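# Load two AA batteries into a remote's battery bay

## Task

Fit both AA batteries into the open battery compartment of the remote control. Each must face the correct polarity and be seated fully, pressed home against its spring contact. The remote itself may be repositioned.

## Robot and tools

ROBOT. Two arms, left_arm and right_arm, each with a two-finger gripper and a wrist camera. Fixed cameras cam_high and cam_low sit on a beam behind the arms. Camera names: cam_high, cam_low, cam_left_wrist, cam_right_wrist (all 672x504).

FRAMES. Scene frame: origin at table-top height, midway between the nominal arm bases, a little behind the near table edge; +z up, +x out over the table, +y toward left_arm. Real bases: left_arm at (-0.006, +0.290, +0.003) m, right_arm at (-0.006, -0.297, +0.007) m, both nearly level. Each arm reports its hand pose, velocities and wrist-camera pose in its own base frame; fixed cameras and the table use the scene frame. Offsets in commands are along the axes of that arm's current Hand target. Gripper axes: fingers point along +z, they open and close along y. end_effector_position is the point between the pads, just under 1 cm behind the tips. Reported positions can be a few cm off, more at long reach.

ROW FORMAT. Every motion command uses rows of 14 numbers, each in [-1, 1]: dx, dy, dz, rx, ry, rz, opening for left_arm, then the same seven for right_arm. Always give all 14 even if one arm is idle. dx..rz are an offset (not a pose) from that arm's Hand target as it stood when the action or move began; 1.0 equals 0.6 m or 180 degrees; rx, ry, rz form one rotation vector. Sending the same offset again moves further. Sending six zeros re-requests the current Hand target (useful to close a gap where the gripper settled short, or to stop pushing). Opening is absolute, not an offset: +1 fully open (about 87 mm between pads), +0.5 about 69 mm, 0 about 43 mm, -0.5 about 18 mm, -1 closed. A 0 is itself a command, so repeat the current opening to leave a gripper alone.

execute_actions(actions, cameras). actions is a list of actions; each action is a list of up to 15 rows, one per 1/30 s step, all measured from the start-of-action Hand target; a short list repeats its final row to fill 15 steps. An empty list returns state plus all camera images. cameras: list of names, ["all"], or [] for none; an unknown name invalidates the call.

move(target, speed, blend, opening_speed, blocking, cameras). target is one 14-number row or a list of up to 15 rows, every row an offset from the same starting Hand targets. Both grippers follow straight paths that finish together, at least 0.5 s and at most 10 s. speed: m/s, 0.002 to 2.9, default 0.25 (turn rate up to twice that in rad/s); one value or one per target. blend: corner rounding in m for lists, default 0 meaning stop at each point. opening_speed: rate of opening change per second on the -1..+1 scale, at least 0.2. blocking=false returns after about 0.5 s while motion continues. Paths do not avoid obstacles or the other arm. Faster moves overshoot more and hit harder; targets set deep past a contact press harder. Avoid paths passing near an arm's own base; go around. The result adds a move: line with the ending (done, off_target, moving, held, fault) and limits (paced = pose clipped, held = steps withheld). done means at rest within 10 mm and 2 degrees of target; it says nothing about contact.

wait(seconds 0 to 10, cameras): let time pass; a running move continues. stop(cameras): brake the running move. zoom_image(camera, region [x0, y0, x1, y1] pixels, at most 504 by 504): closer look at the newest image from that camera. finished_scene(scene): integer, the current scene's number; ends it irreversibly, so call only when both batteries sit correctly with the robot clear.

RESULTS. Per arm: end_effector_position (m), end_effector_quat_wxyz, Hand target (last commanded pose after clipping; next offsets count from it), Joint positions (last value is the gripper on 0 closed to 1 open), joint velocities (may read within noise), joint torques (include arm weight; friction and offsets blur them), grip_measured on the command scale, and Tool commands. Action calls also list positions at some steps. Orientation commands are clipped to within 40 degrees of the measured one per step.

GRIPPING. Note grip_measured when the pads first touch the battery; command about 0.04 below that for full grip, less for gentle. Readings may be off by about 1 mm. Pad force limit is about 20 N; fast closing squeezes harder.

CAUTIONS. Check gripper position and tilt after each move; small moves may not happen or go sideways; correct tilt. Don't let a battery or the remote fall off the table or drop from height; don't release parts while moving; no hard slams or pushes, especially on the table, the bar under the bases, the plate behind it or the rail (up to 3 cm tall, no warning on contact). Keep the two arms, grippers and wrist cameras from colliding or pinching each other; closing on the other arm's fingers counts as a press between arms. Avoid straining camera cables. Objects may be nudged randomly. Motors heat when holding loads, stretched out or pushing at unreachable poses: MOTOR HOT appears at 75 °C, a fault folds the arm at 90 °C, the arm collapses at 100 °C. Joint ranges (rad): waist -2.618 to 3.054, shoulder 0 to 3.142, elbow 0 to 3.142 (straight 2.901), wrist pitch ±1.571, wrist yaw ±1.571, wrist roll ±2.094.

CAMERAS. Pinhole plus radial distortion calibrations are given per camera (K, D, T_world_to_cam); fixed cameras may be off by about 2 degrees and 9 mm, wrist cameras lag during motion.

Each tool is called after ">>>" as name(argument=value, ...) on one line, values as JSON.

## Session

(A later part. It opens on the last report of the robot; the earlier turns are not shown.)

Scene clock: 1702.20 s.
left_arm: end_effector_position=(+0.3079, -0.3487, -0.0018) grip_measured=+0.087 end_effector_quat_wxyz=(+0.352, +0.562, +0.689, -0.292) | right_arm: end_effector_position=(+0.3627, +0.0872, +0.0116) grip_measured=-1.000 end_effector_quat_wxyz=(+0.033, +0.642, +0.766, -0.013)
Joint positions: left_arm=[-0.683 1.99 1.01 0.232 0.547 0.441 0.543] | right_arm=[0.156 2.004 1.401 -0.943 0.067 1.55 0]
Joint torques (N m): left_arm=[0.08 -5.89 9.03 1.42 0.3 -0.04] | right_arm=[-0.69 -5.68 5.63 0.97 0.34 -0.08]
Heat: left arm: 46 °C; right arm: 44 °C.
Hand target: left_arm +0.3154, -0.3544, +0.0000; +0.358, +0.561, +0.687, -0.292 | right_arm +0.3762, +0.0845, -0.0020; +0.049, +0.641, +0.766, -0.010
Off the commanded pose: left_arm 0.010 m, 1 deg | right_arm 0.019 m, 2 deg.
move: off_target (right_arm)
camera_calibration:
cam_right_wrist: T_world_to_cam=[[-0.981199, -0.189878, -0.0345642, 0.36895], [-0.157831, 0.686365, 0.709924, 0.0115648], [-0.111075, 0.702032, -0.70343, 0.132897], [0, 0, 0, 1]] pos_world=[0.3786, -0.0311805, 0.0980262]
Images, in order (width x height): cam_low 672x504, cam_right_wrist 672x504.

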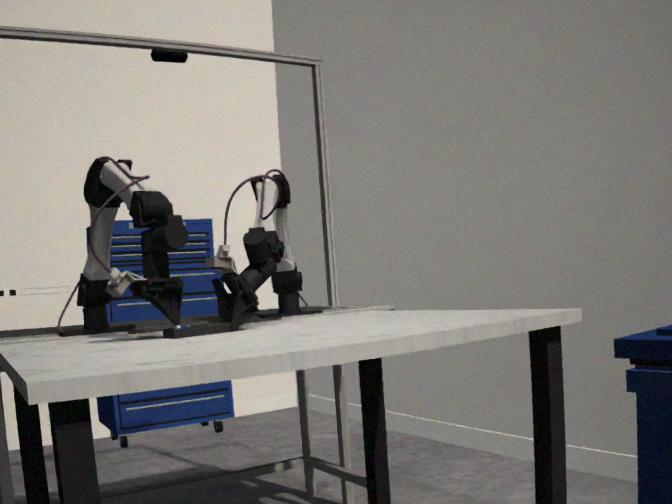

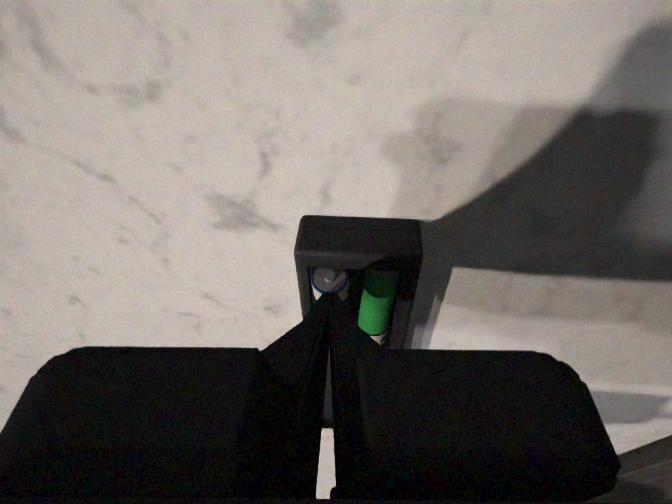

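>>> move(target=[[0,0,0,0,0,0,0.0, 0.0077,0.0032,0.0197,0,0,0,-1]], speed=0.04, cameras=["cam_right_wrist","cam_low"])

>>> zoom_image(camera="cam_right_wrist", region=[220, 200, 420, 400])

>>> zoom_image(camera="cam_low", region=[150, 270, 250, 350])

Scene clock: 1706.47 s.
left_arm: end_effector_position=(+0.3085, -0.3486, -0.0017) grip_measured=+0.087 end_effector_quat_wxyz=(+0.352, +0.560, +0.691, -0.291) | right_arm: end_effector_position=(+0.3691, +0.0902, +0.0025) grip_measured=-1.000 end_effector_quat_wxyz=(+0.032, +0.642, +0.766, -0.005)
Joint positions: left_arm=[-0.683 1.99 1.011 0.232 0.543 0.438 0.543] | right_arm=[0.156 2.032 1.402 -0.906 0.056 1.549 0]
Joint torques (N m): left_arm=[0.09 -5.89 8.96 1.42 0.33 -0.01] | right_arm=[0.03 -6 4.59 1.08 0.42 0.01]
Heat: left arm: 46 °C; right arm: 44 °C.
Hand target: left_arm +0.3153, -0.3543, -0.0001; +0.357, +0.561, +0.687, -0.292 | right_arm +0.3779, +0.0884, -0.0141; +0.049, +0.641, +0.766, -0.010
Off the commanded pose: left_arm 0.009 m, 1 deg | right_arm 0.019 m, 2 deg.
move: off_target (right_arm)
camera_calibration:
cam_right_wrist: T_world_to_cam=[[-0.980655, -0.190434, -0.0452824, 0.375369], [-0.164637, 0.677315, 0.717035, 0.0202412], [-0.105877, 0.710619, -0.695565, 0.122375], [0, 0, 0, 1]] pos_world=[0.384396, -0.0291887, 0.0876035]
Images, in order (width x height): cam_low 672x504, cam_right_wrist 672x504.

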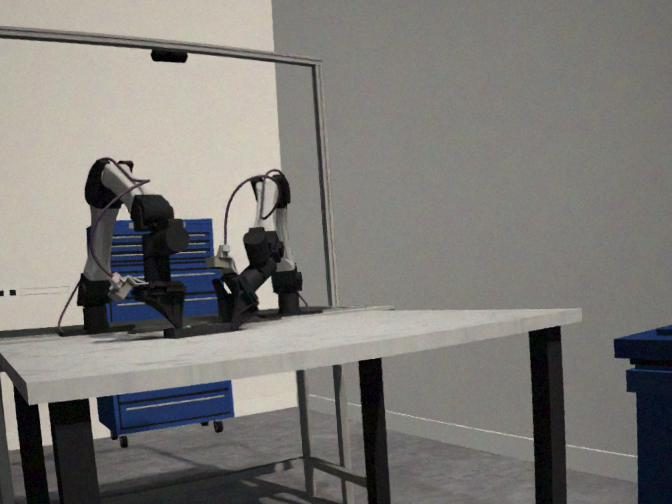

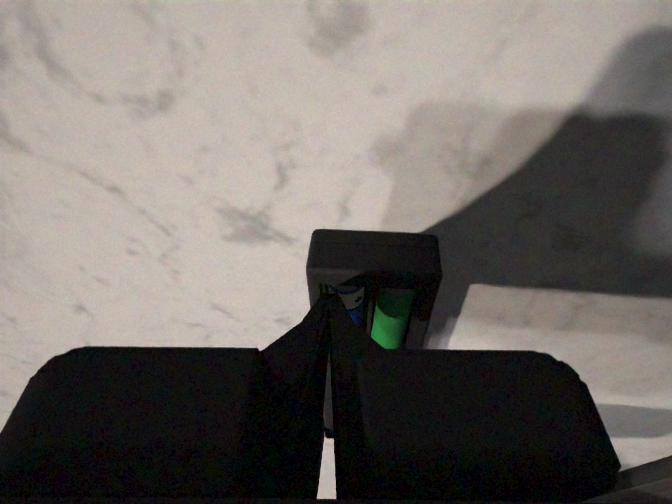

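Scaled by 2.520 from the camera's 672x504 image, which has a finer 960x720 frame.

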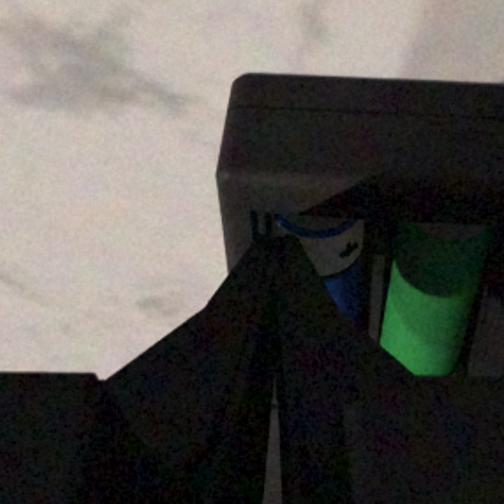

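Scaled by 5.040 from the camera's 672x504 image, which has a finer 960x720 frame.

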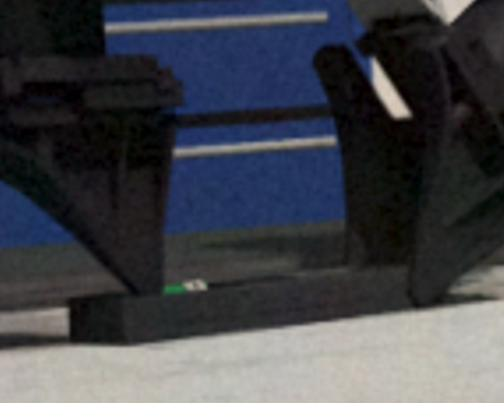

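>>> move(target=[[0,0,0,0,0,0,0.0, 0,-0.01,-0.03,0,0,0,-1],[0,0,0,0,0,0,0.0, -0.03,-0.015,-0.15,0,-0.03,0,-1]], speed=0.08, blend=[0.005,0], cameras=["cam_right_wrist","cam_low"])

>>> zoom_image(camera="cam_right_wrist", region=[250, 130, 410, 290])

>>> zoom_image(camera="cam_low", region=[150, 270, 250, 350])

Scene clock: 1712.40 s.
left_arm: end_effector_position=(+0.3085, -0.3486, -0.0017) grip_measured=+0.087 end_effector_quat_wxyz=(+0.352, +0.560, +0.691, -0.291) | right_arm: end_effector_position=(+0.3575, +0.0731, +0.0613) grip_measured=-1.000 end_effector_quat_wxyz=(+0.062, +0.636, +0.767, -0.055)
Joint positions: left_arm=[-0.683 1.99 1.011 0.232 0.543 0.438 0.543] | right_arm=[0.168 1.95 1.537 -1.161 0.165 1.554 0]
Joint torques (N m): left_arm=[0.06 -5.89 8.91 1.42 0.33 -0.02] | right_arm=[0.73 -11.41 7.61 0.39 0.33 0.21]
Heat: left arm: 46 °C; right arm: 44 °C.
Hand target: left_arm +0.3153, -0.3543, -0.0001; +0.357, +0.561, +0.687, -0.292 | right_arm +0.3667, +0.0761, +0.0765; +0.084, +0.640, +0.763, -0.040
Off the commanded pose: left_arm 0.009 m, 1 deg | right_arm 0.018 m, 3 deg.
move: off_target (right_arm)
camera_calibration:
cam_right_wrist: T_world_to_cam=[[-0.9799, -0.199442, -0.00426588, 0.361233], [-0.156213, 0.753854, 0.638202, -0.0160522], [-0.124069, 0.626041, -0.769857, 0.191455], [0, 0, 0, 1]] pos_world=[0.375219, -0.0357127, 0.159179]
Images, in order (width x height): cam_low 672x504, cam_right_wrist 672x504.

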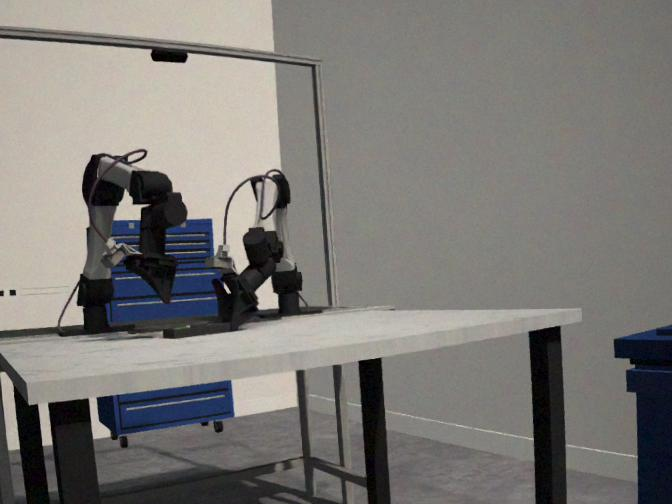

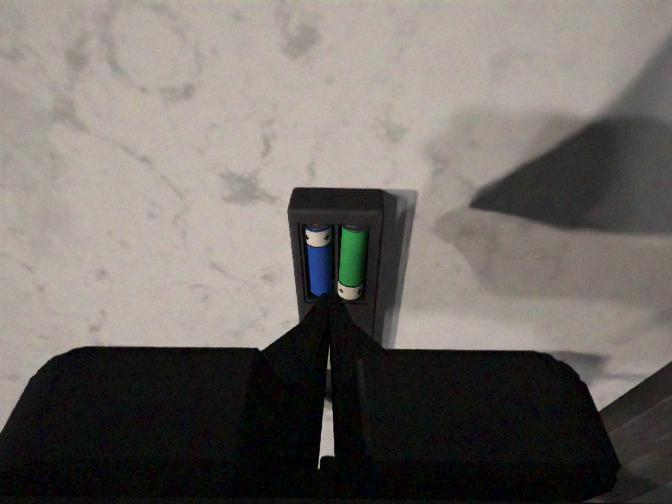

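Scaled by 3.150 from the camera's 672x504 image, which has a finer 960x720 frame.

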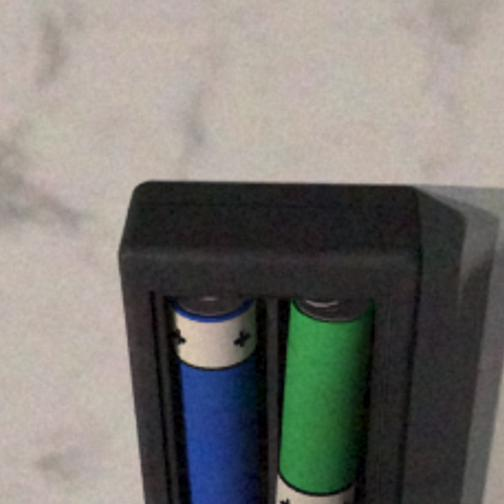

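Scaled by 5.040 from the camera's 672x504 image, which has a finer 960x720 frame.

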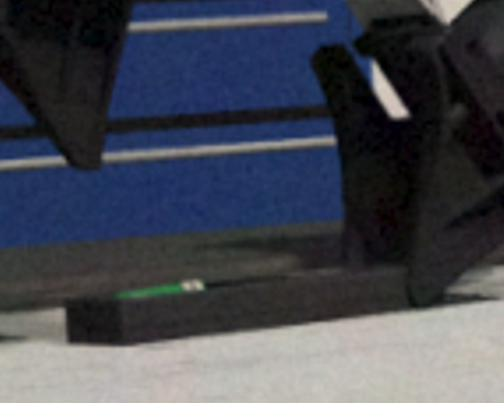

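>>> zoom_image(camera="cam_right_wrist", region=[280, 200, 400, 320])

>>> zoom_image(camera="cam_low", region=[155, 310, 225, 350])

Scaled by 4.200 from the camera's 672x504 image, which has a finer 960x720 frame.

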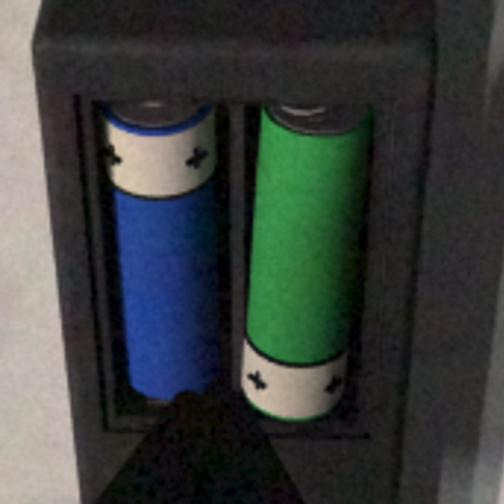

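Scaled by 7.200 from the camera's 672x504 image, which has a finer 960x720 frame.

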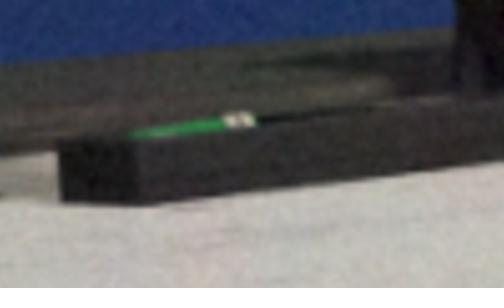

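>>> move(target=[[0,0,0,0,0,0,0.0, 0.0978,-0.026,0.0383,0,0.105,0,-1]], speed=0.1, cameras=["cam_right_wrist","cam_low"])

>>> zoom_image(camera="cam_right_wrist", region=[250, 180, 410, 340])

>>> zoom_image(camera="cam_low", region=[150, 270, 250, 350])

Scene clock: 1730.17 s.
left_arm: end_effector_position=(+0.3085, -0.3486, -0.0017) grip_measured=+0.087 end_effector_quat_wxyz=(+0.352, +0.560, +0.691, -0.291) | right_arm: end_effector_position=(+0.3373, +0.1233, +0.0327) grip_measured=-1.000 end_effector_quat_wxyz=(-0.051, +0.637, +0.768, +0.044)
Joint positions: left_arm=[-0.683 1.99 1.011 0.232 0.543 0.438 0.543] | right_arm=[0.168 1.943 1.362 -0.989 -0.136 1.554 0]
Joint torques (N m): left_arm=[0.09 -5.89 8.94 1.43 0.34 -0.02] | right_arm=[-0.39 -11.52 5.56 0.51 -0.12 0.07]
Heat: left arm: 45 °C; right arm: 44 °C.
Hand target: left_arm +0.3153, -0.3543, -0.0001; +0.357, +0.561, +0.687, -0.292 | right_arm +0.3433, +0.1263, +0.0427; -0.042, +0.638, +0.766, +0.066
Off the commanded pose: left_arm 0.009 m, 1 deg | right_arm 0.012 m, 3 deg.
move: off_target (right_arm)
camera_calibration:
cam_right_wrist: T_world_to_cam=[[-0.980492, -0.195788, -0.017411, 0.351554], [-0.121208, 0.532504, 0.837704, -0.0297757], [-0.154741, 0.823472, -0.545846, 0.114112], [0, 0, 0, 1]] pos_world=[0.358745, -0.00928207, 0.0933517]
Images, in order (width x height): cam_low 672x504, cam_right_wrist 672x504.

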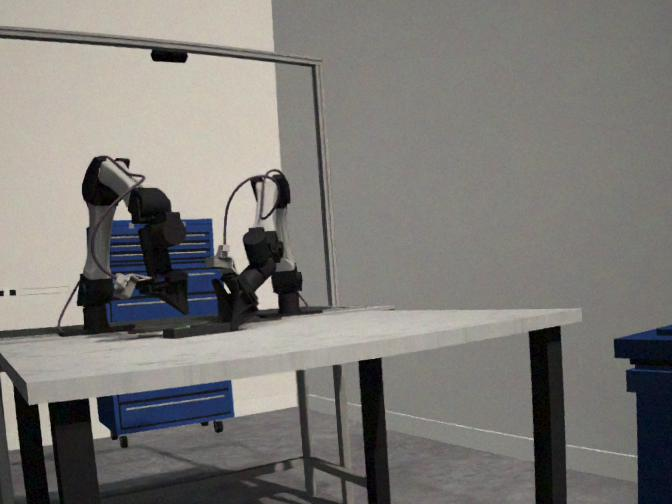

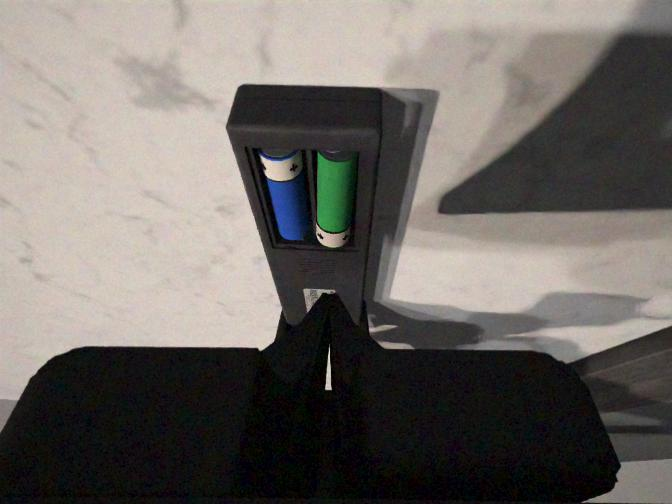

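Scaled by 3.150 from the camera's 672x504 image, which has a finer 960x720 frame.

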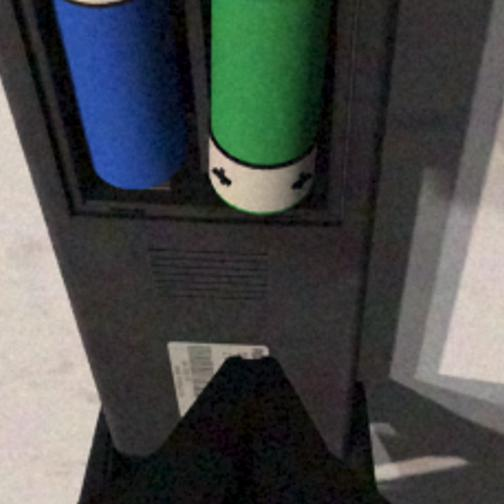

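Scaled by 5.040 from the camera's 672x504 image, which has a finer 960x720 frame.

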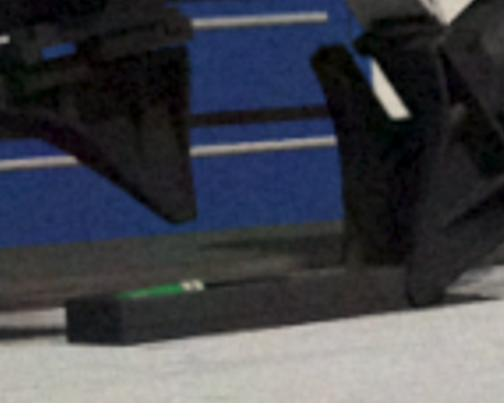

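>>> move(target=[[0,0,0,0,0,0,0.0, -0.0202,-0.001,0.0623,0,0,0,-1]], speed=0.06, cameras=["cam_right_wrist","cam_low"])

>>> zoom_image(camera="cam_right_wrist", region=[250, 180, 410, 340])

>>> zoom_image(camera="cam_low", region=[150, 270, 250, 350])

Scene clock: 1737.27 s.
left_arm: end_effector_position=(+0.3085, -0.3486, -0.0017) grip_measured=+0.087 end_effector_quat_wxyz=(+0.352, +0.560, +0.691, -0.291) | right_arm: end_effector_position=(+0.3430, +0.1203, +0.0061) grip_measured=-1.000 end_effector_quat_wxyz=(-0.042, +0.641, +0.764, +0.059)
Joint positions: left_arm=[-0.683 1.99 1.011 0.232 0.543 0.438 0.543] | right_arm=[0.155 1.97 1.283 -0.851 -0.142 1.554 0]
Joint torques (N m): left_arm=[0.06 -5.89 8.94 1.44 0.33 -0.02] | right_arm=[-0.79 -8.31 5 0.53 -0.03 -0.18]
Heat: left arm: 45 °C; right arm: 44 °C.
Hand target: left_arm +0.3153, -0.3543, -0.0001; +0.357, +0.561, +0.687, -0.292 | right_arm +0.3458, +0.1202, +0.0040; -0.042, +0.638, +0.766, +0.066
Off the commanded pose: left_arm 0.009 m, 1 deg | right_arm 0.003 m, 1 deg.
move: done
camera_calibration:
cam_right_wrist: T_world_to_cam=[[-0.981911, -0.182413, -0.0507576, 0.35521], [-0.140917, 0.524983, 0.839366, 0.00248583], [-0.126464, 0.831335, -0.541192, 0.0923446], [0, 0, 0, 1]] pos_world=[0.360813, -0.0132795, 0.0659192]
Images, in order (width x height): cam_low 672x504, cam_right_wrist 672x504.

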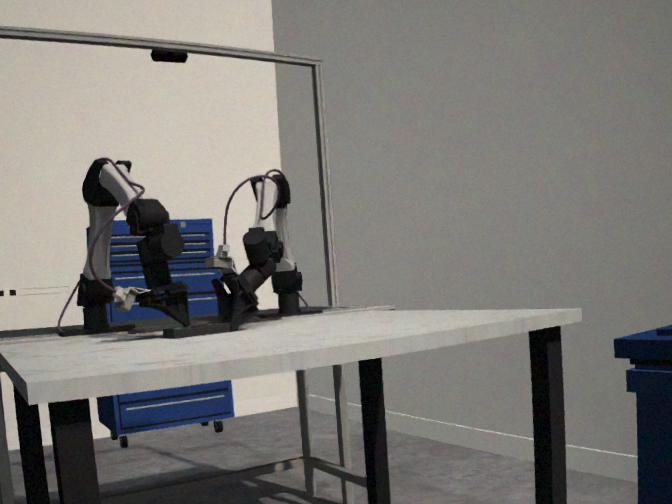

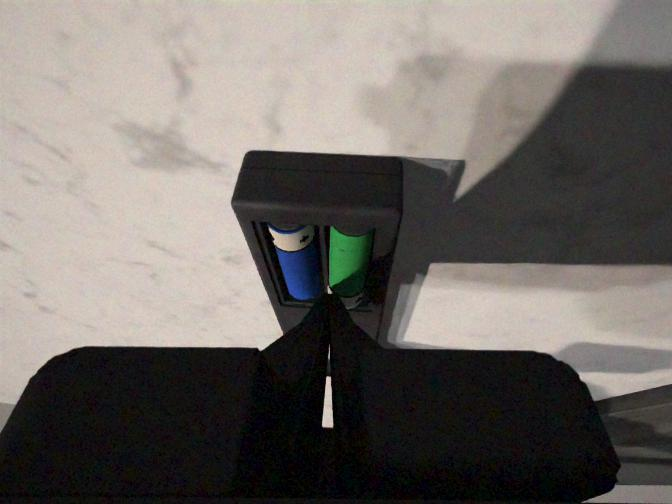

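Scaled by 3.150 from the camera's 672x504 image, which has a finer 960x720 frame.

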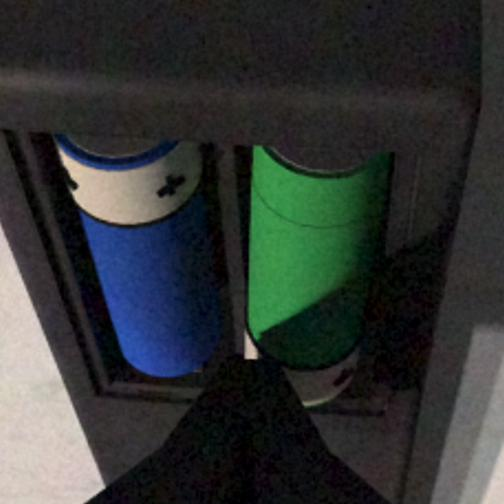

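Scaled by 5.040 from the camera's 672x504 image, which has a finer 960x720 frame.

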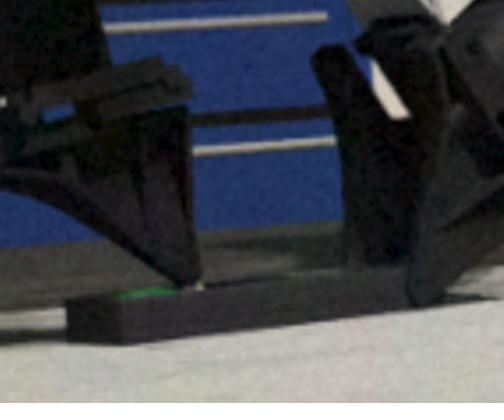

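>>> move(target=[[0,0,0,0,0,0,0.0, 0.0075,-0.011,-0.0493,0,0,0,-1],[0,0,0,0,0,0,0.0, -0.0042,-0.0132,0.0095,0,0,0,-1]], speed=0.06, cameras=["cam_right_wrist","cam_low"])

>>> zoom_image(camera="cam_right_wrist", region=[250, 180, 410, 340])

>>> zoom_image(camera="cam_low", region=[150, 270, 250, 350])

Scene clock: 1744.80 s.
left_arm: end_effector_position=(+0.3085, -0.3486, -0.0017) grip_measured=+0.087 end_effector_quat_wxyz=(+0.352, +0.560, +0.691, -0.291) | right_arm: end_effector_position=(+0.3303, +0.1174, +0.0038) grip_measured=-1.000 end_effector_quat_wxyz=(-0.052, +0.641, +0.764, +0.055)
Joint positions: left_arm=[-0.683 1.99 1.011 0.232 0.543 0.438 0.543] | right_arm=[0.148 1.947 1.238 -0.849 -0.151 1.544 0]
Joint torques (N m): left_arm=[0.1 -5.93 8.95 1.41 0.33 -0.01] | right_arm=[-0.59 -7.34 4.75 0.89 0.09 -0.14]
Heat: left arm: 45 °C; right arm: 44 °C.
Hand target: left_arm +0.3153, -0.3543, -0.0001; +0.357, +0.561, +0.687, -0.292 | right_arm +0.3385, +0.1172, -0.0024; -0.042, +0.638, +0.766, +0.066
Off the commanded pose: left_arm 0.009 m, 1 deg | right_arm 0.010 m, 2 deg.
move: done
camera_calibration:
cam_right_wrist: T_world_to_cam=[[-0.982325, -0.184534, -0.031369, 0.342382], [-0.124634, 0.519795, 0.845151, -0.000748195], [-0.139654, 0.834122, -0.533607, 0.0958525], [0, 0, 0, 1]] pos_world=[0.349624, -0.0163825, 0.0625201]
Images, in order (width x height): cam_low 672x504, cam_right_wrist 672x504.

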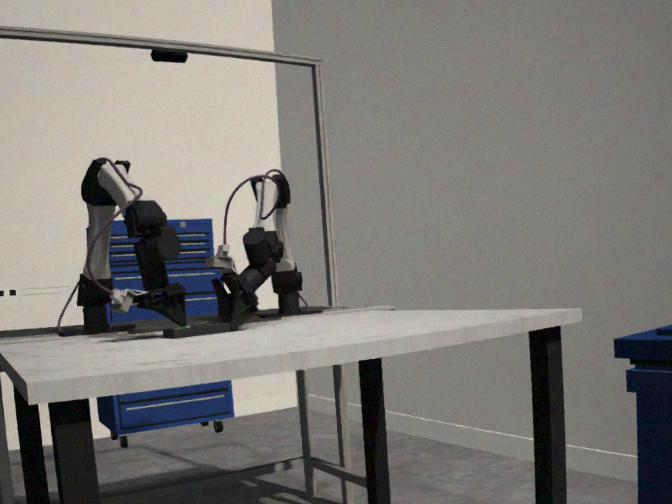

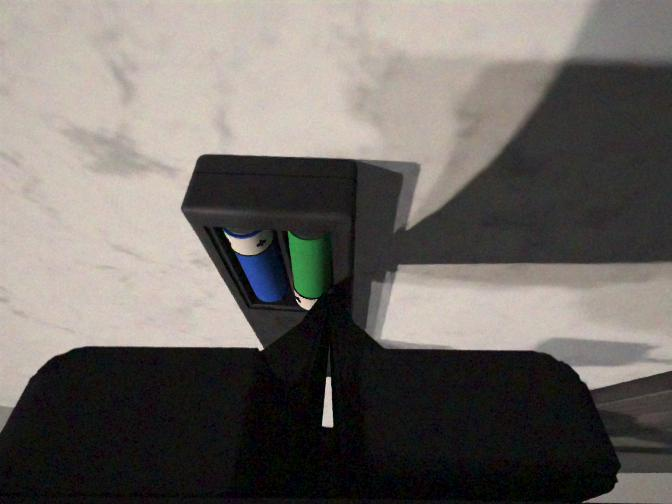

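Scaled by 3.150 from the camera's 672x504 image, which has a finer 960x720 frame.

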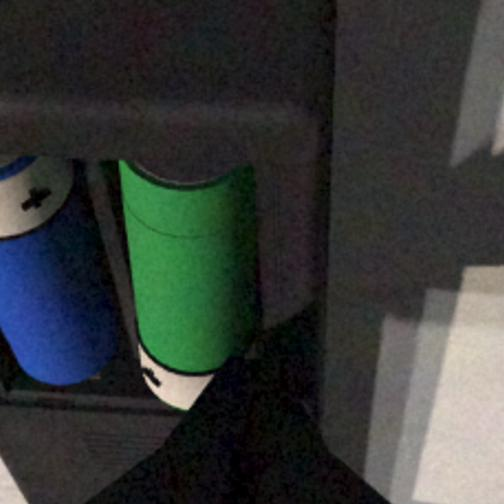

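Scaled by 5.040 from the camera's 672x504 image, which has a finer 960x720 frame.

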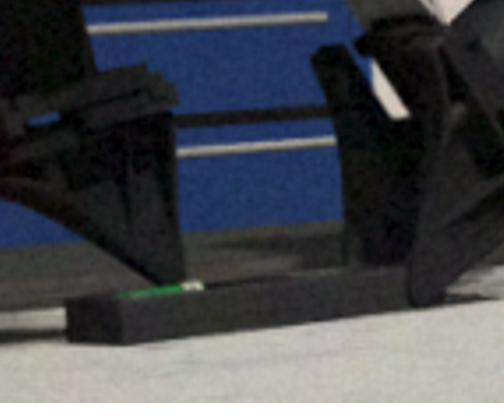

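>>> move(target=[[0,0,0,0,0,0,0.0, 0.0014,0.009,-0.02,0,0,0,-1]], speed=0.06, cameras=["cam_right_wrist"])

>>> zoom_image(camera="cam_right_wrist", region=[250, 180, 410, 340])

Scene clock: 1748.67 s.
left_arm: end_effector_position=(+0.3085, -0.3486, -0.0017) grip_measured=+0.087 end_effector_quat_wxyz=(+0.352, +0.560, +0.691, -0.291) | right_arm: end_effector_position=(+0.3329, +0.1178, +0.0060) grip_measured=-1.000 end_effector_quat_wxyz=(-0.051, +0.640, +0.764, +0.056)
Joint positions: left_arm=[-0.683 1.99 1.011 0.232 0.543 0.438 0.543] | right_arm=[0.148 1.95 1.253 -0.858 -0.151 1.543 0]
Joint torques (N m): left_arm=[0.06 -5.89 8.94 1.43 0.34 -0.02] | right_arm=[-0.91 -7.98 7.23 0.5 0.07 -0.11]
Heat: left arm: 45 °C; right arm: 44 °C.
Hand target: left_arm +0.3153, -0.3543, -0.0001; +0.357, +0.561, +0.687, -0.292 | right_arm +0.3434, +0.1171, +0.0099; -0.042, +0.638, +0.766, +0.066
Off the commanded pose: left_arm 0.009 m, 1 deg | right_arm 0.011 m, 2 deg.
move: off_target (right_arm)
camera_calibration:
cam_right_wrist: T_world_to_cam=[[-0.982026, -0.18561, -0.0342639, 0.345144], [-0.127628, 0.519262, 0.845031, -0.00143541], [-0.139055, 0.834216, -0.533618, 0.0968465], [0, 0, 0, 1]] pos_world=[0.352224, -0.0159832, 0.064718]
Images, in order (width x height): cam_right_wrist 672x504.

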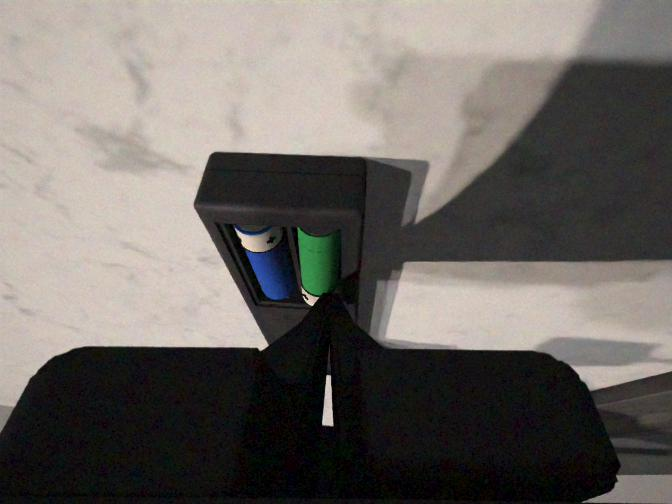

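Scaled by 3.150 from the camera's 672x504 image, which has a finer 960x720 frame.

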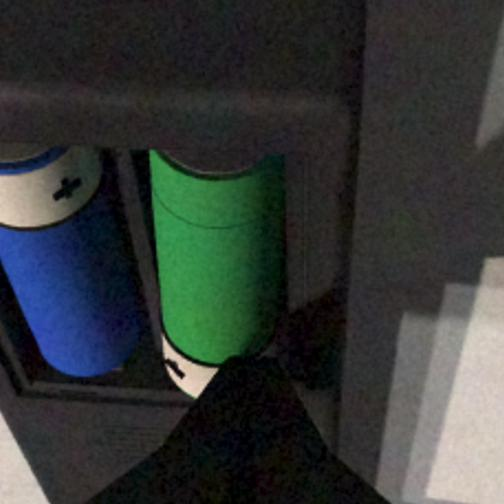

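>>> move(target=[[0,0,0,0,0,0,0.0, 0.0006,0.005,-0.008,0,0,0,-1]], speed=0.06, cameras=["cam_right_wrist"])

>>> zoom_image(camera="cam_right_wrist", region=[250, 180, 410, 340])

Scene clock: 1751.80 s.
left_arm: end_effector_position=(+0.3085, -0.3486, -0.0017) grip_measured=+0.087 end_effector_quat_wxyz=(+0.352, +0.560, +0.691, -0.291) | right_arm: end_effector_position=(+0.3376, +0.1185, +0.0115) grip_measured=-1.000 end_effector_quat_wxyz=(-0.048, +0.640, +0.765, +0.059)
Joint positions: left_arm=[-0.683 1.99 1.011 0.232 0.543 0.438 0.543] | right_arm=[0.148 1.95 1.277 -0.873 -0.151 1.543 0]
Joint torques (N m): left_arm=[0.03 -5.89 8.91 1.43 0.34 -0.02] | right_arm=[-0.99 -8.16 7.25 0.37 0.1 -0.14]
Heat: left arm: 45 °C; right arm: 43 °C.
Hand target: left_arm +0.3153, -0.3543, -0.0001; +0.357, +0.561, +0.687, -0.292 | right_arm +0.3462, +0.1173, +0.0148; -0.042, +0.638, +0.766, +0.066
Off the commanded pose: left_arm 0.009 m, 1 deg | right_arm 0.009 m, 1 deg.
move: done
camera_calibration:
cam_right_wrist: T_world_to_cam=[[-0.98169, -0.185574, -0.0429824, 0.34996], [-0.134934, 0.518187, 0.844556, -0.00324637], [-0.134455, 0.834892, -0.533739, 0.0982277], [0, 0, 0, 1]] pos_world=[0.356322, -0.0153836, 0.0702119]
Images, in order (width x height): cam_right_wrist 672x504.

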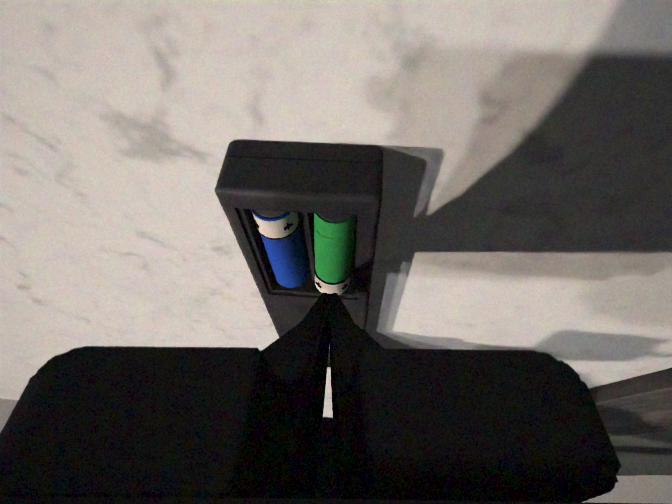

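Scaled by 3.150 from the camera's 672x504 image, which has a finer 960x720 frame.

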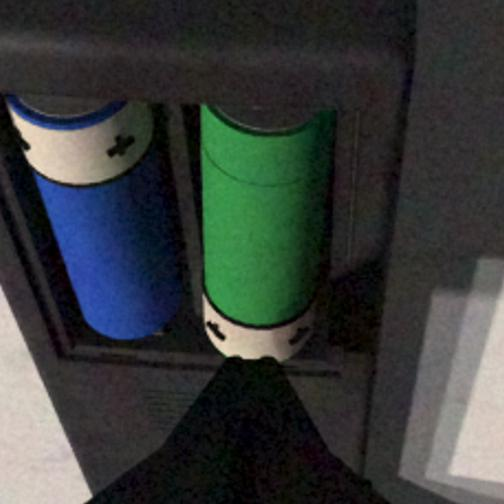

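>>> move(target=[[0,0,0,0,0,0,0.0, -0.0098,0.0017,0.029,0,0,0,-1]], speed=0.06, cameras=["cam_right_wrist"])

>>> zoom_image(camera="cam_right_wrist", region=[250, 180, 410, 340])

Scene clock: 1760.67 s.
left_arm: end_effector_position=(+0.3085, -0.3486, -0.0017) grip_measured=+0.087 end_effector_quat_wxyz=(+0.352, +0.560, +0.691, -0.291) | right_arm: end_effector_position=(+0.3375, +0.1171, +0.0050) grip_measured=-1.000 end_effector_quat_wxyz=(-0.058, +0.640, +0.764, +0.058)
Joint positions: left_arm=[-0.683 1.99 1.011 0.232 0.543 0.438 0.543] | right_arm=[0.137 1.973 1.277 -0.865 -0.164 1.533 0]
Joint torques (N m): left_arm=[0.05 -5.87 8.94 1.43 0.33 -0.01] | right_arm=[-0.44 -7.01 5.11 0.84 0.13 -0.09]
Heat: left arm: 45 °C; right arm: 44 °C.
Hand target: left_arm +0.3153, -0.3543, -0.0001; +0.357, +0.561, +0.687, -0.292 | right_arm +0.3486, +0.1145, -0.0032; -0.042, +0.638, +0.766, +0.066
Off the commanded pose: left_arm 0.009 m, 1 deg | right_arm 0.014 m, 2 deg.
move: off_target (right_arm)
camera_calibration:
cam_right_wrist: T_world_to_cam=[[-0.982159, -0.185569, -0.0304486, 0.349493], [-0.122525, 0.508652, 0.852209, -0.0000887924], [-0.142656, 0.840736, -0.522314, 0.0979946], [0, 0, 0, 1]] pos_world=[0.357227, -0.0174872, 0.0619012]
Images, in order (width x height): cam_right_wrist 672x504.

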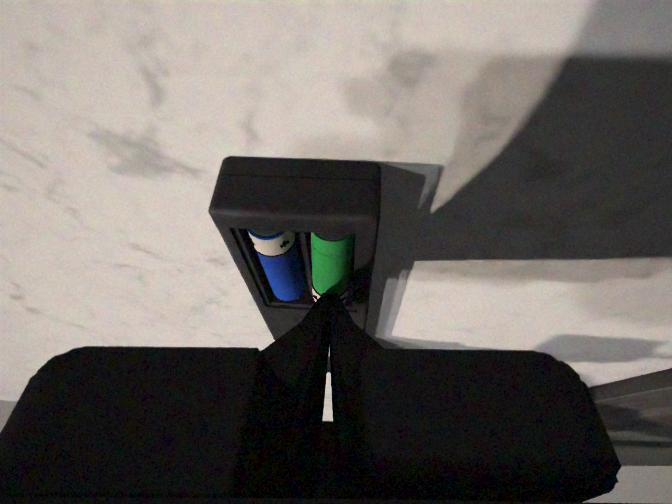

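Scaled by 3.150 from the camera's 672x504 image, which has a finer 960x720 frame.

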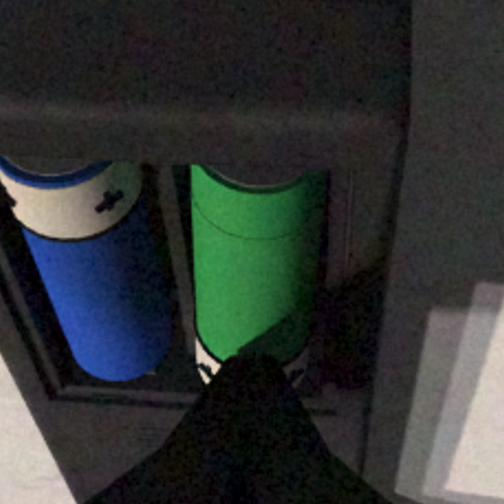

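>>> move(target=[[0,0,0,0,0,0,0.0, -0.0098,0.0005,0.0188,0,0,0,-1]], speed=0.04, cameras=["cam_right_wrist","cam_low"])

>>> zoom_image(camera="cam_right_wrist", region=[250, 180, 410, 340])

>>> zoom_image(camera="cam_low", region=[155, 310, 225, 350])

Scene clock: 1765.67 s.
left_arm: end_effector_position=(+0.3085, -0.3486, -0.0017) grip_measured=+0.087 end_effector_quat_wxyz=(+0.352, +0.560, +0.691, -0.291) | right_arm: end_effector_position=(+0.3385, +0.1174, +0.0031) grip_measured=-1.000 end_effector_quat_wxyz=(-0.068, +0.638, +0.764, +0.067)
Joint positions: left_arm=[-0.683 1.99 1.011 0.232 0.543 0.438 0.543] | right_arm=[0.125 1.985 1.277 -0.857 -0.191 1.517 0]
Joint torques (N m): left_arm=[0.02 -5.89 8.94 1.43 0.33 -0.02] | right_arm=[-0.59 -5.65 3.97 1.15 0.4 -0.01]
Heat: left arm: 45 °C; right arm: 44 °C.
Hand target: left_arm +0.3153, -0.3543, -0.0001; +0.357, +0.561, +0.687, -0.292 | right_arm +0.3503, +0.1106, -0.0152; -0.042, +0.638, +0.766, +0.066
Off the commanded pose: left_arm 0.009 m, 1 deg | right_arm 0.023 m, 3 deg.
move: off_target (right_arm)
camera_calibration:
cam_right_wrist: T_world_to_cam=[[-0.981552, -0.188541, -0.0317546, 0.350593], [-0.12123, 0.485291, 0.865908, 0.00382184], [-0.147849, 0.853783, -0.499195, 0.0970303], [0, 0, 0, 1]] pos_world=[0.358934, -0.0185965, 0.0562606]
Images, in order (width x height): cam_low 672x504, cam_right_wrist 672x504.

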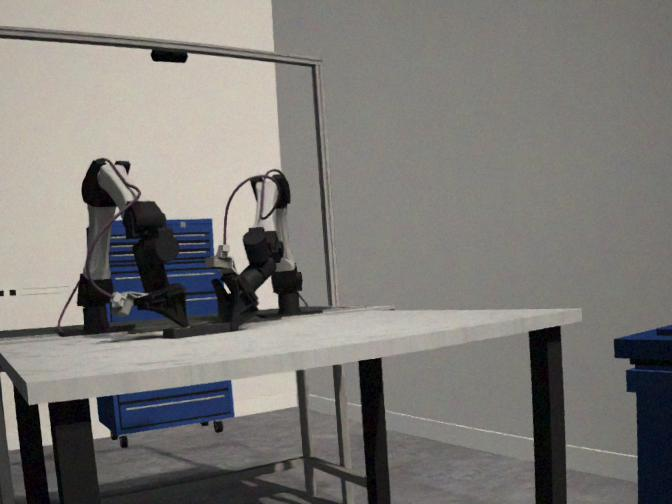

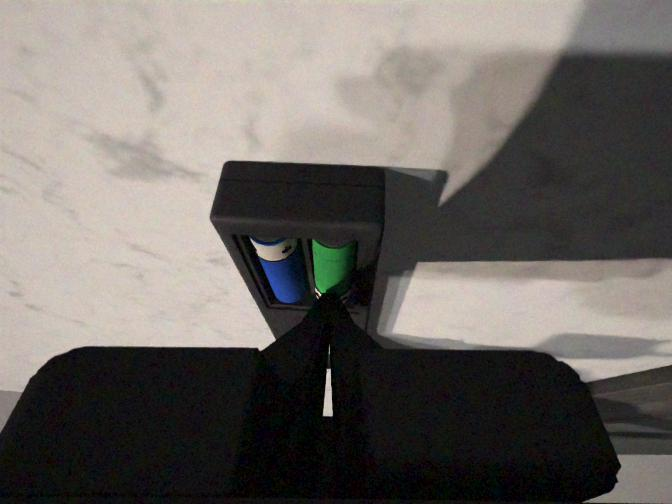

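Scaled by 3.150 from the camera's 672x504 image, which has a finer 960x720 frame.

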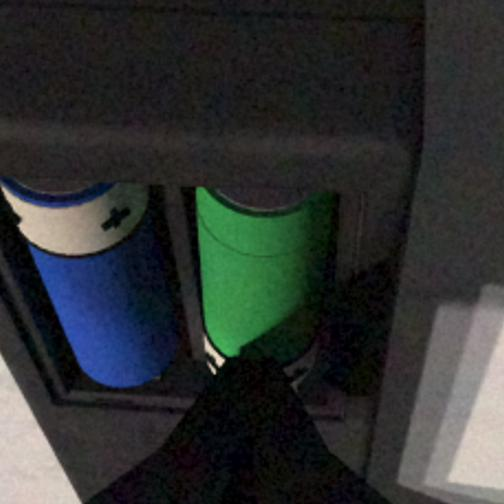

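Scaled by 7.200 from the camera's 672x504 image, which has a finer 960x720 frame.

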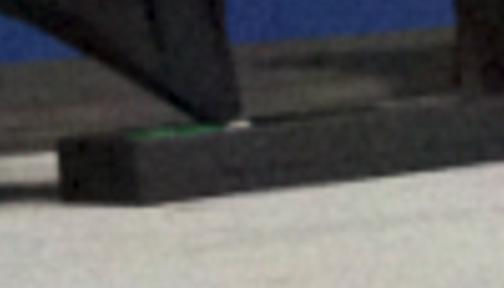

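>>> move(target=[[0,0,0,0,0,0,0.0, -0.0098,0.0005,0.018,0,0,0,-1]], speed=0.04, cameras=["cam_right_wrist","cam_low"])

>>> zoom_image(camera="cam_right_wrist", region=[250, 180, 410, 340])

>>> zoom_image(camera="cam_low", region=[155, 310, 225, 350])

Scene clock: 1772.50 s.
left_arm: end_effector_position=(+0.3085, -0.3486, -0.0017) grip_measured=+0.087 end_effector_quat_wxyz=(+0.352, +0.560, +0.691, -0.291) | right_arm: end_effector_position=(+0.3385, +0.1169, +0.0024) grip_measured=-1.000 end_effector_quat_wxyz=(-0.079, +0.637, +0.763, +0.078)
Joint positions: left_arm=[-0.683 1.99 1.011 0.232 0.543 0.438 0.543] | right_arm=[0.11 1.991 1.272 -0.849 -0.222 1.501 0]
Joint torques (N m): left_arm=[0.08 -5.91 8.94 1.43 0.34 -0.02] | right_arm=[-0.44 -4.29 3.25 1.3 0.57 0.07]
Heat: left arm: 45 °C; right arm: 43 °C.
Hand target: left_arm +0.3153, -0.3543, -0.0001; +0.357, +0.561, +0.687, -0.292 | right_arm +0.3519, +0.1065, -0.0267; -0.042, +0.638, +0.766, +0.066
Off the commanded pose: left_arm 0.009 m, 1 deg | right_arm 0.034 m, 4 deg.
move: off_target (right_arm)
camera_calibration:
cam_right_wrist: T_world_to_cam=[[-0.981657, -0.187627, -0.033855, 0.350419], [-0.118007, 0.458467, 0.880842, 0.00662774], [-0.149749, 0.868679, -0.472199, 0.0959082], [0, 0, 0, 1]] pos_world=[0.359135, -0.0206039, 0.0513132]
Images, in order (width x height): cam_low 672x504, cam_right_wrist 672x504.

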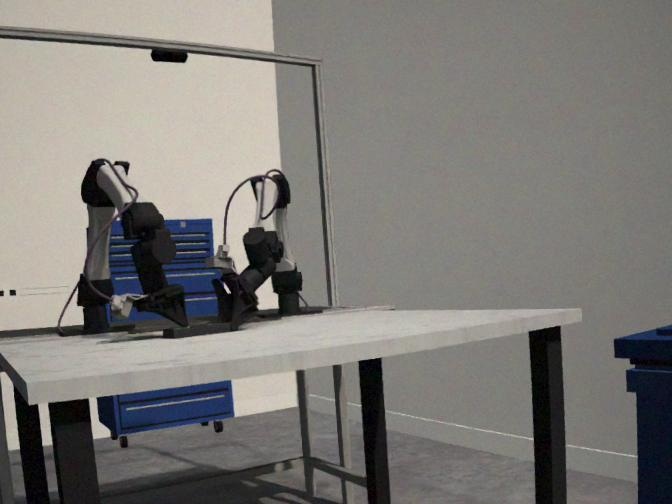

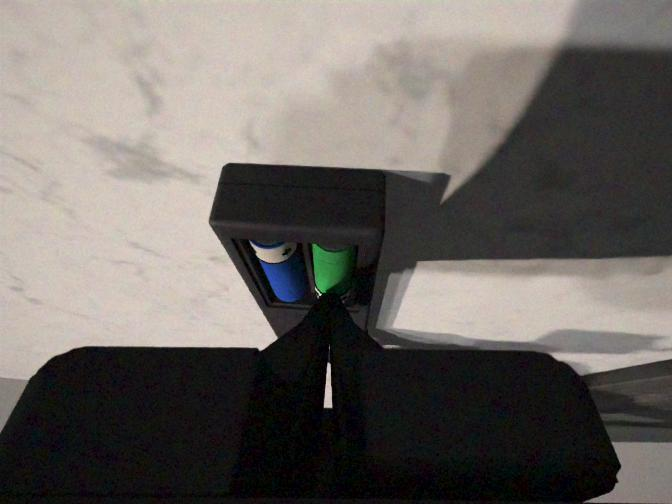

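Scaled by 3.150 from the camera's 672x504 image, which has a finer 960x720 frame.

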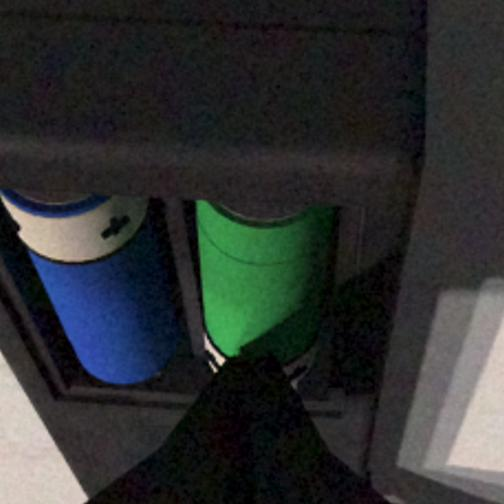

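Scaled by 7.200 from the camera's 672x504 image, which has a finer 960x720 frame.

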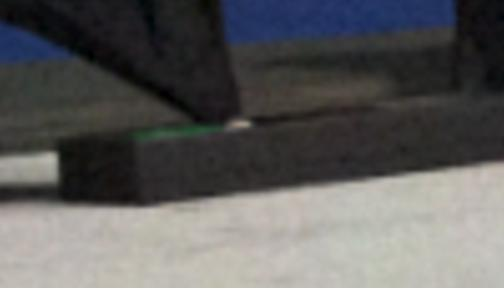

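>>> move(target=[[0,0,0,0,0,0,0.0, 0.02,-0.01,-0.06,0,0,0,-1],[0,0,0,0,0,0,0.0, -0.01,-0.01,-0.17,0,0,0,-1]], speed=0.08, blend=[0.005,0], cameras=["cam_right_wrist","cam_low"])

>>> zoom_image(camera="cam_right_wrist", region=[230, 80, 390, 240])

>>> zoom_image(camera="cam_low", region=[155, 310, 225, 350])

Scene clock: 1778.80 s.
left_arm: end_effector_position=(+0.3085, -0.3486, -0.0017) grip_measured=+0.087 end_effector_quat_wxyz=(+0.352, +0.560, +0.691, -0.291) | right_arm: end_effector_position=(+0.3362, +0.0872, +0.0593) grip_measured=-1.000 end_effector_quat_wxyz=(-0.064, +0.643, +0.761, +0.052)
Joint positions: left_arm=[-0.683 1.99 1.011 0.232 0.543 0.438 0.543] | right_arm=[0.052 1.905 1.41 -1.099 -0.165 1.452 0]
Joint torques (N m): left_arm=[0.02 -5.87 8.92 1.43 0.33 -0.03] | right_arm=[-0.64 -10.8 7.62 0.32 0.16 -0.21]
Heat: left arm: 45 °C; right arm: 43 °C.
Hand target: left_arm +0.3153, -0.3543, -0.0001; +0.357, +0.561, +0.687, -0.292 | right_arm +0.3450, +0.0838, +0.0728; -0.042, +0.638, +0.766, +0.066
Off the commanded pose: left_arm 0.009 m, 1 deg | right_arm 0.017 m, 3 deg.
move: off_target (right_arm)
camera_calibration:
cam_right_wrist: T_world_to_cam=[[-0.983723, -0.179283, -0.0121207, 0.343218], [-0.103428, 0.509768, 0.854072, -0.0379573], [-0.146942, 0.841424, -0.520013, 0.152559], [0, 0, 0, 1]] pos_world=[0.356122, -0.0474841, 0.115911]
Images, in order (width x height): cam_low 672x504, cam_right_wrist 672x504.

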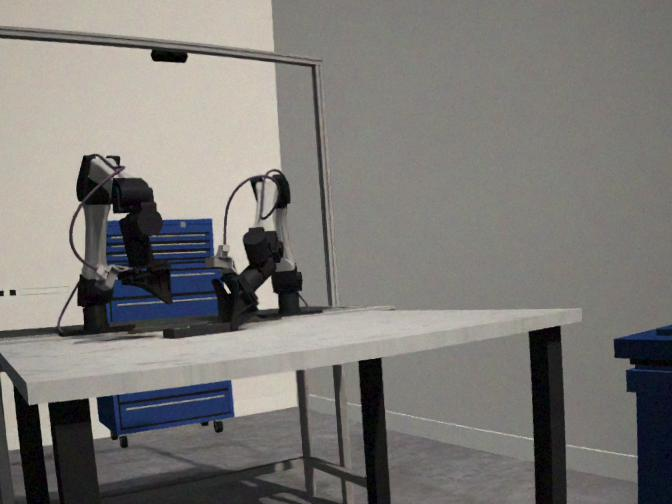

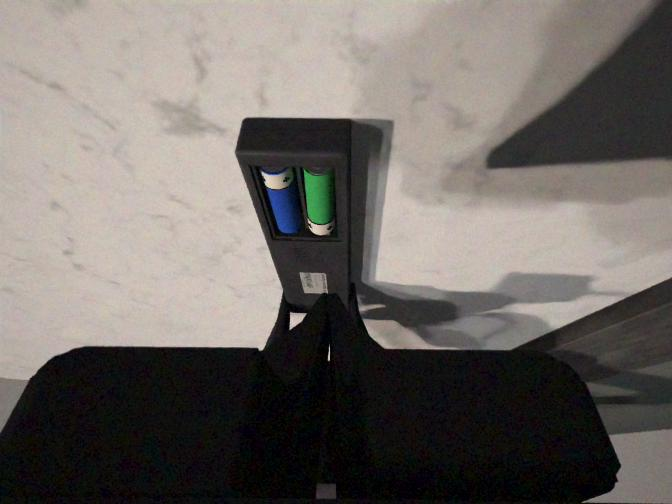

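Scaled by 3.150 from the camera's 672x504 image, which has a finer 960x720 frame.

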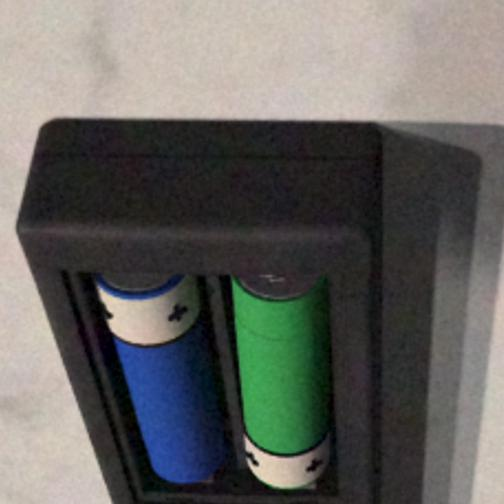

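Scaled by 7.200 from the camera's 672x504 image, which has a finer 960x720 frame.

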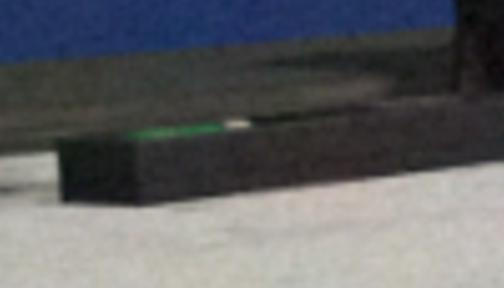

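>>> zoom_image(camera="cam_right_wrist", region=[250, 180, 350, 260])

Scaled by 5.040 from the camera's 672x504 image, which has a finer 960x720 frame.

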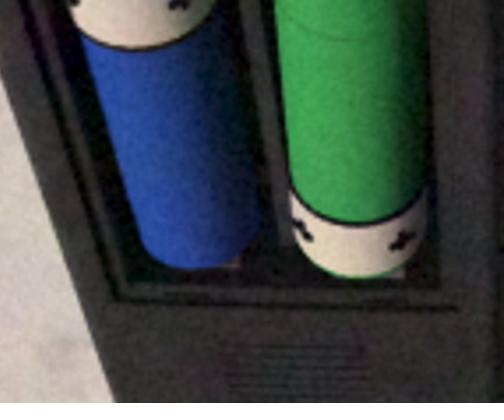

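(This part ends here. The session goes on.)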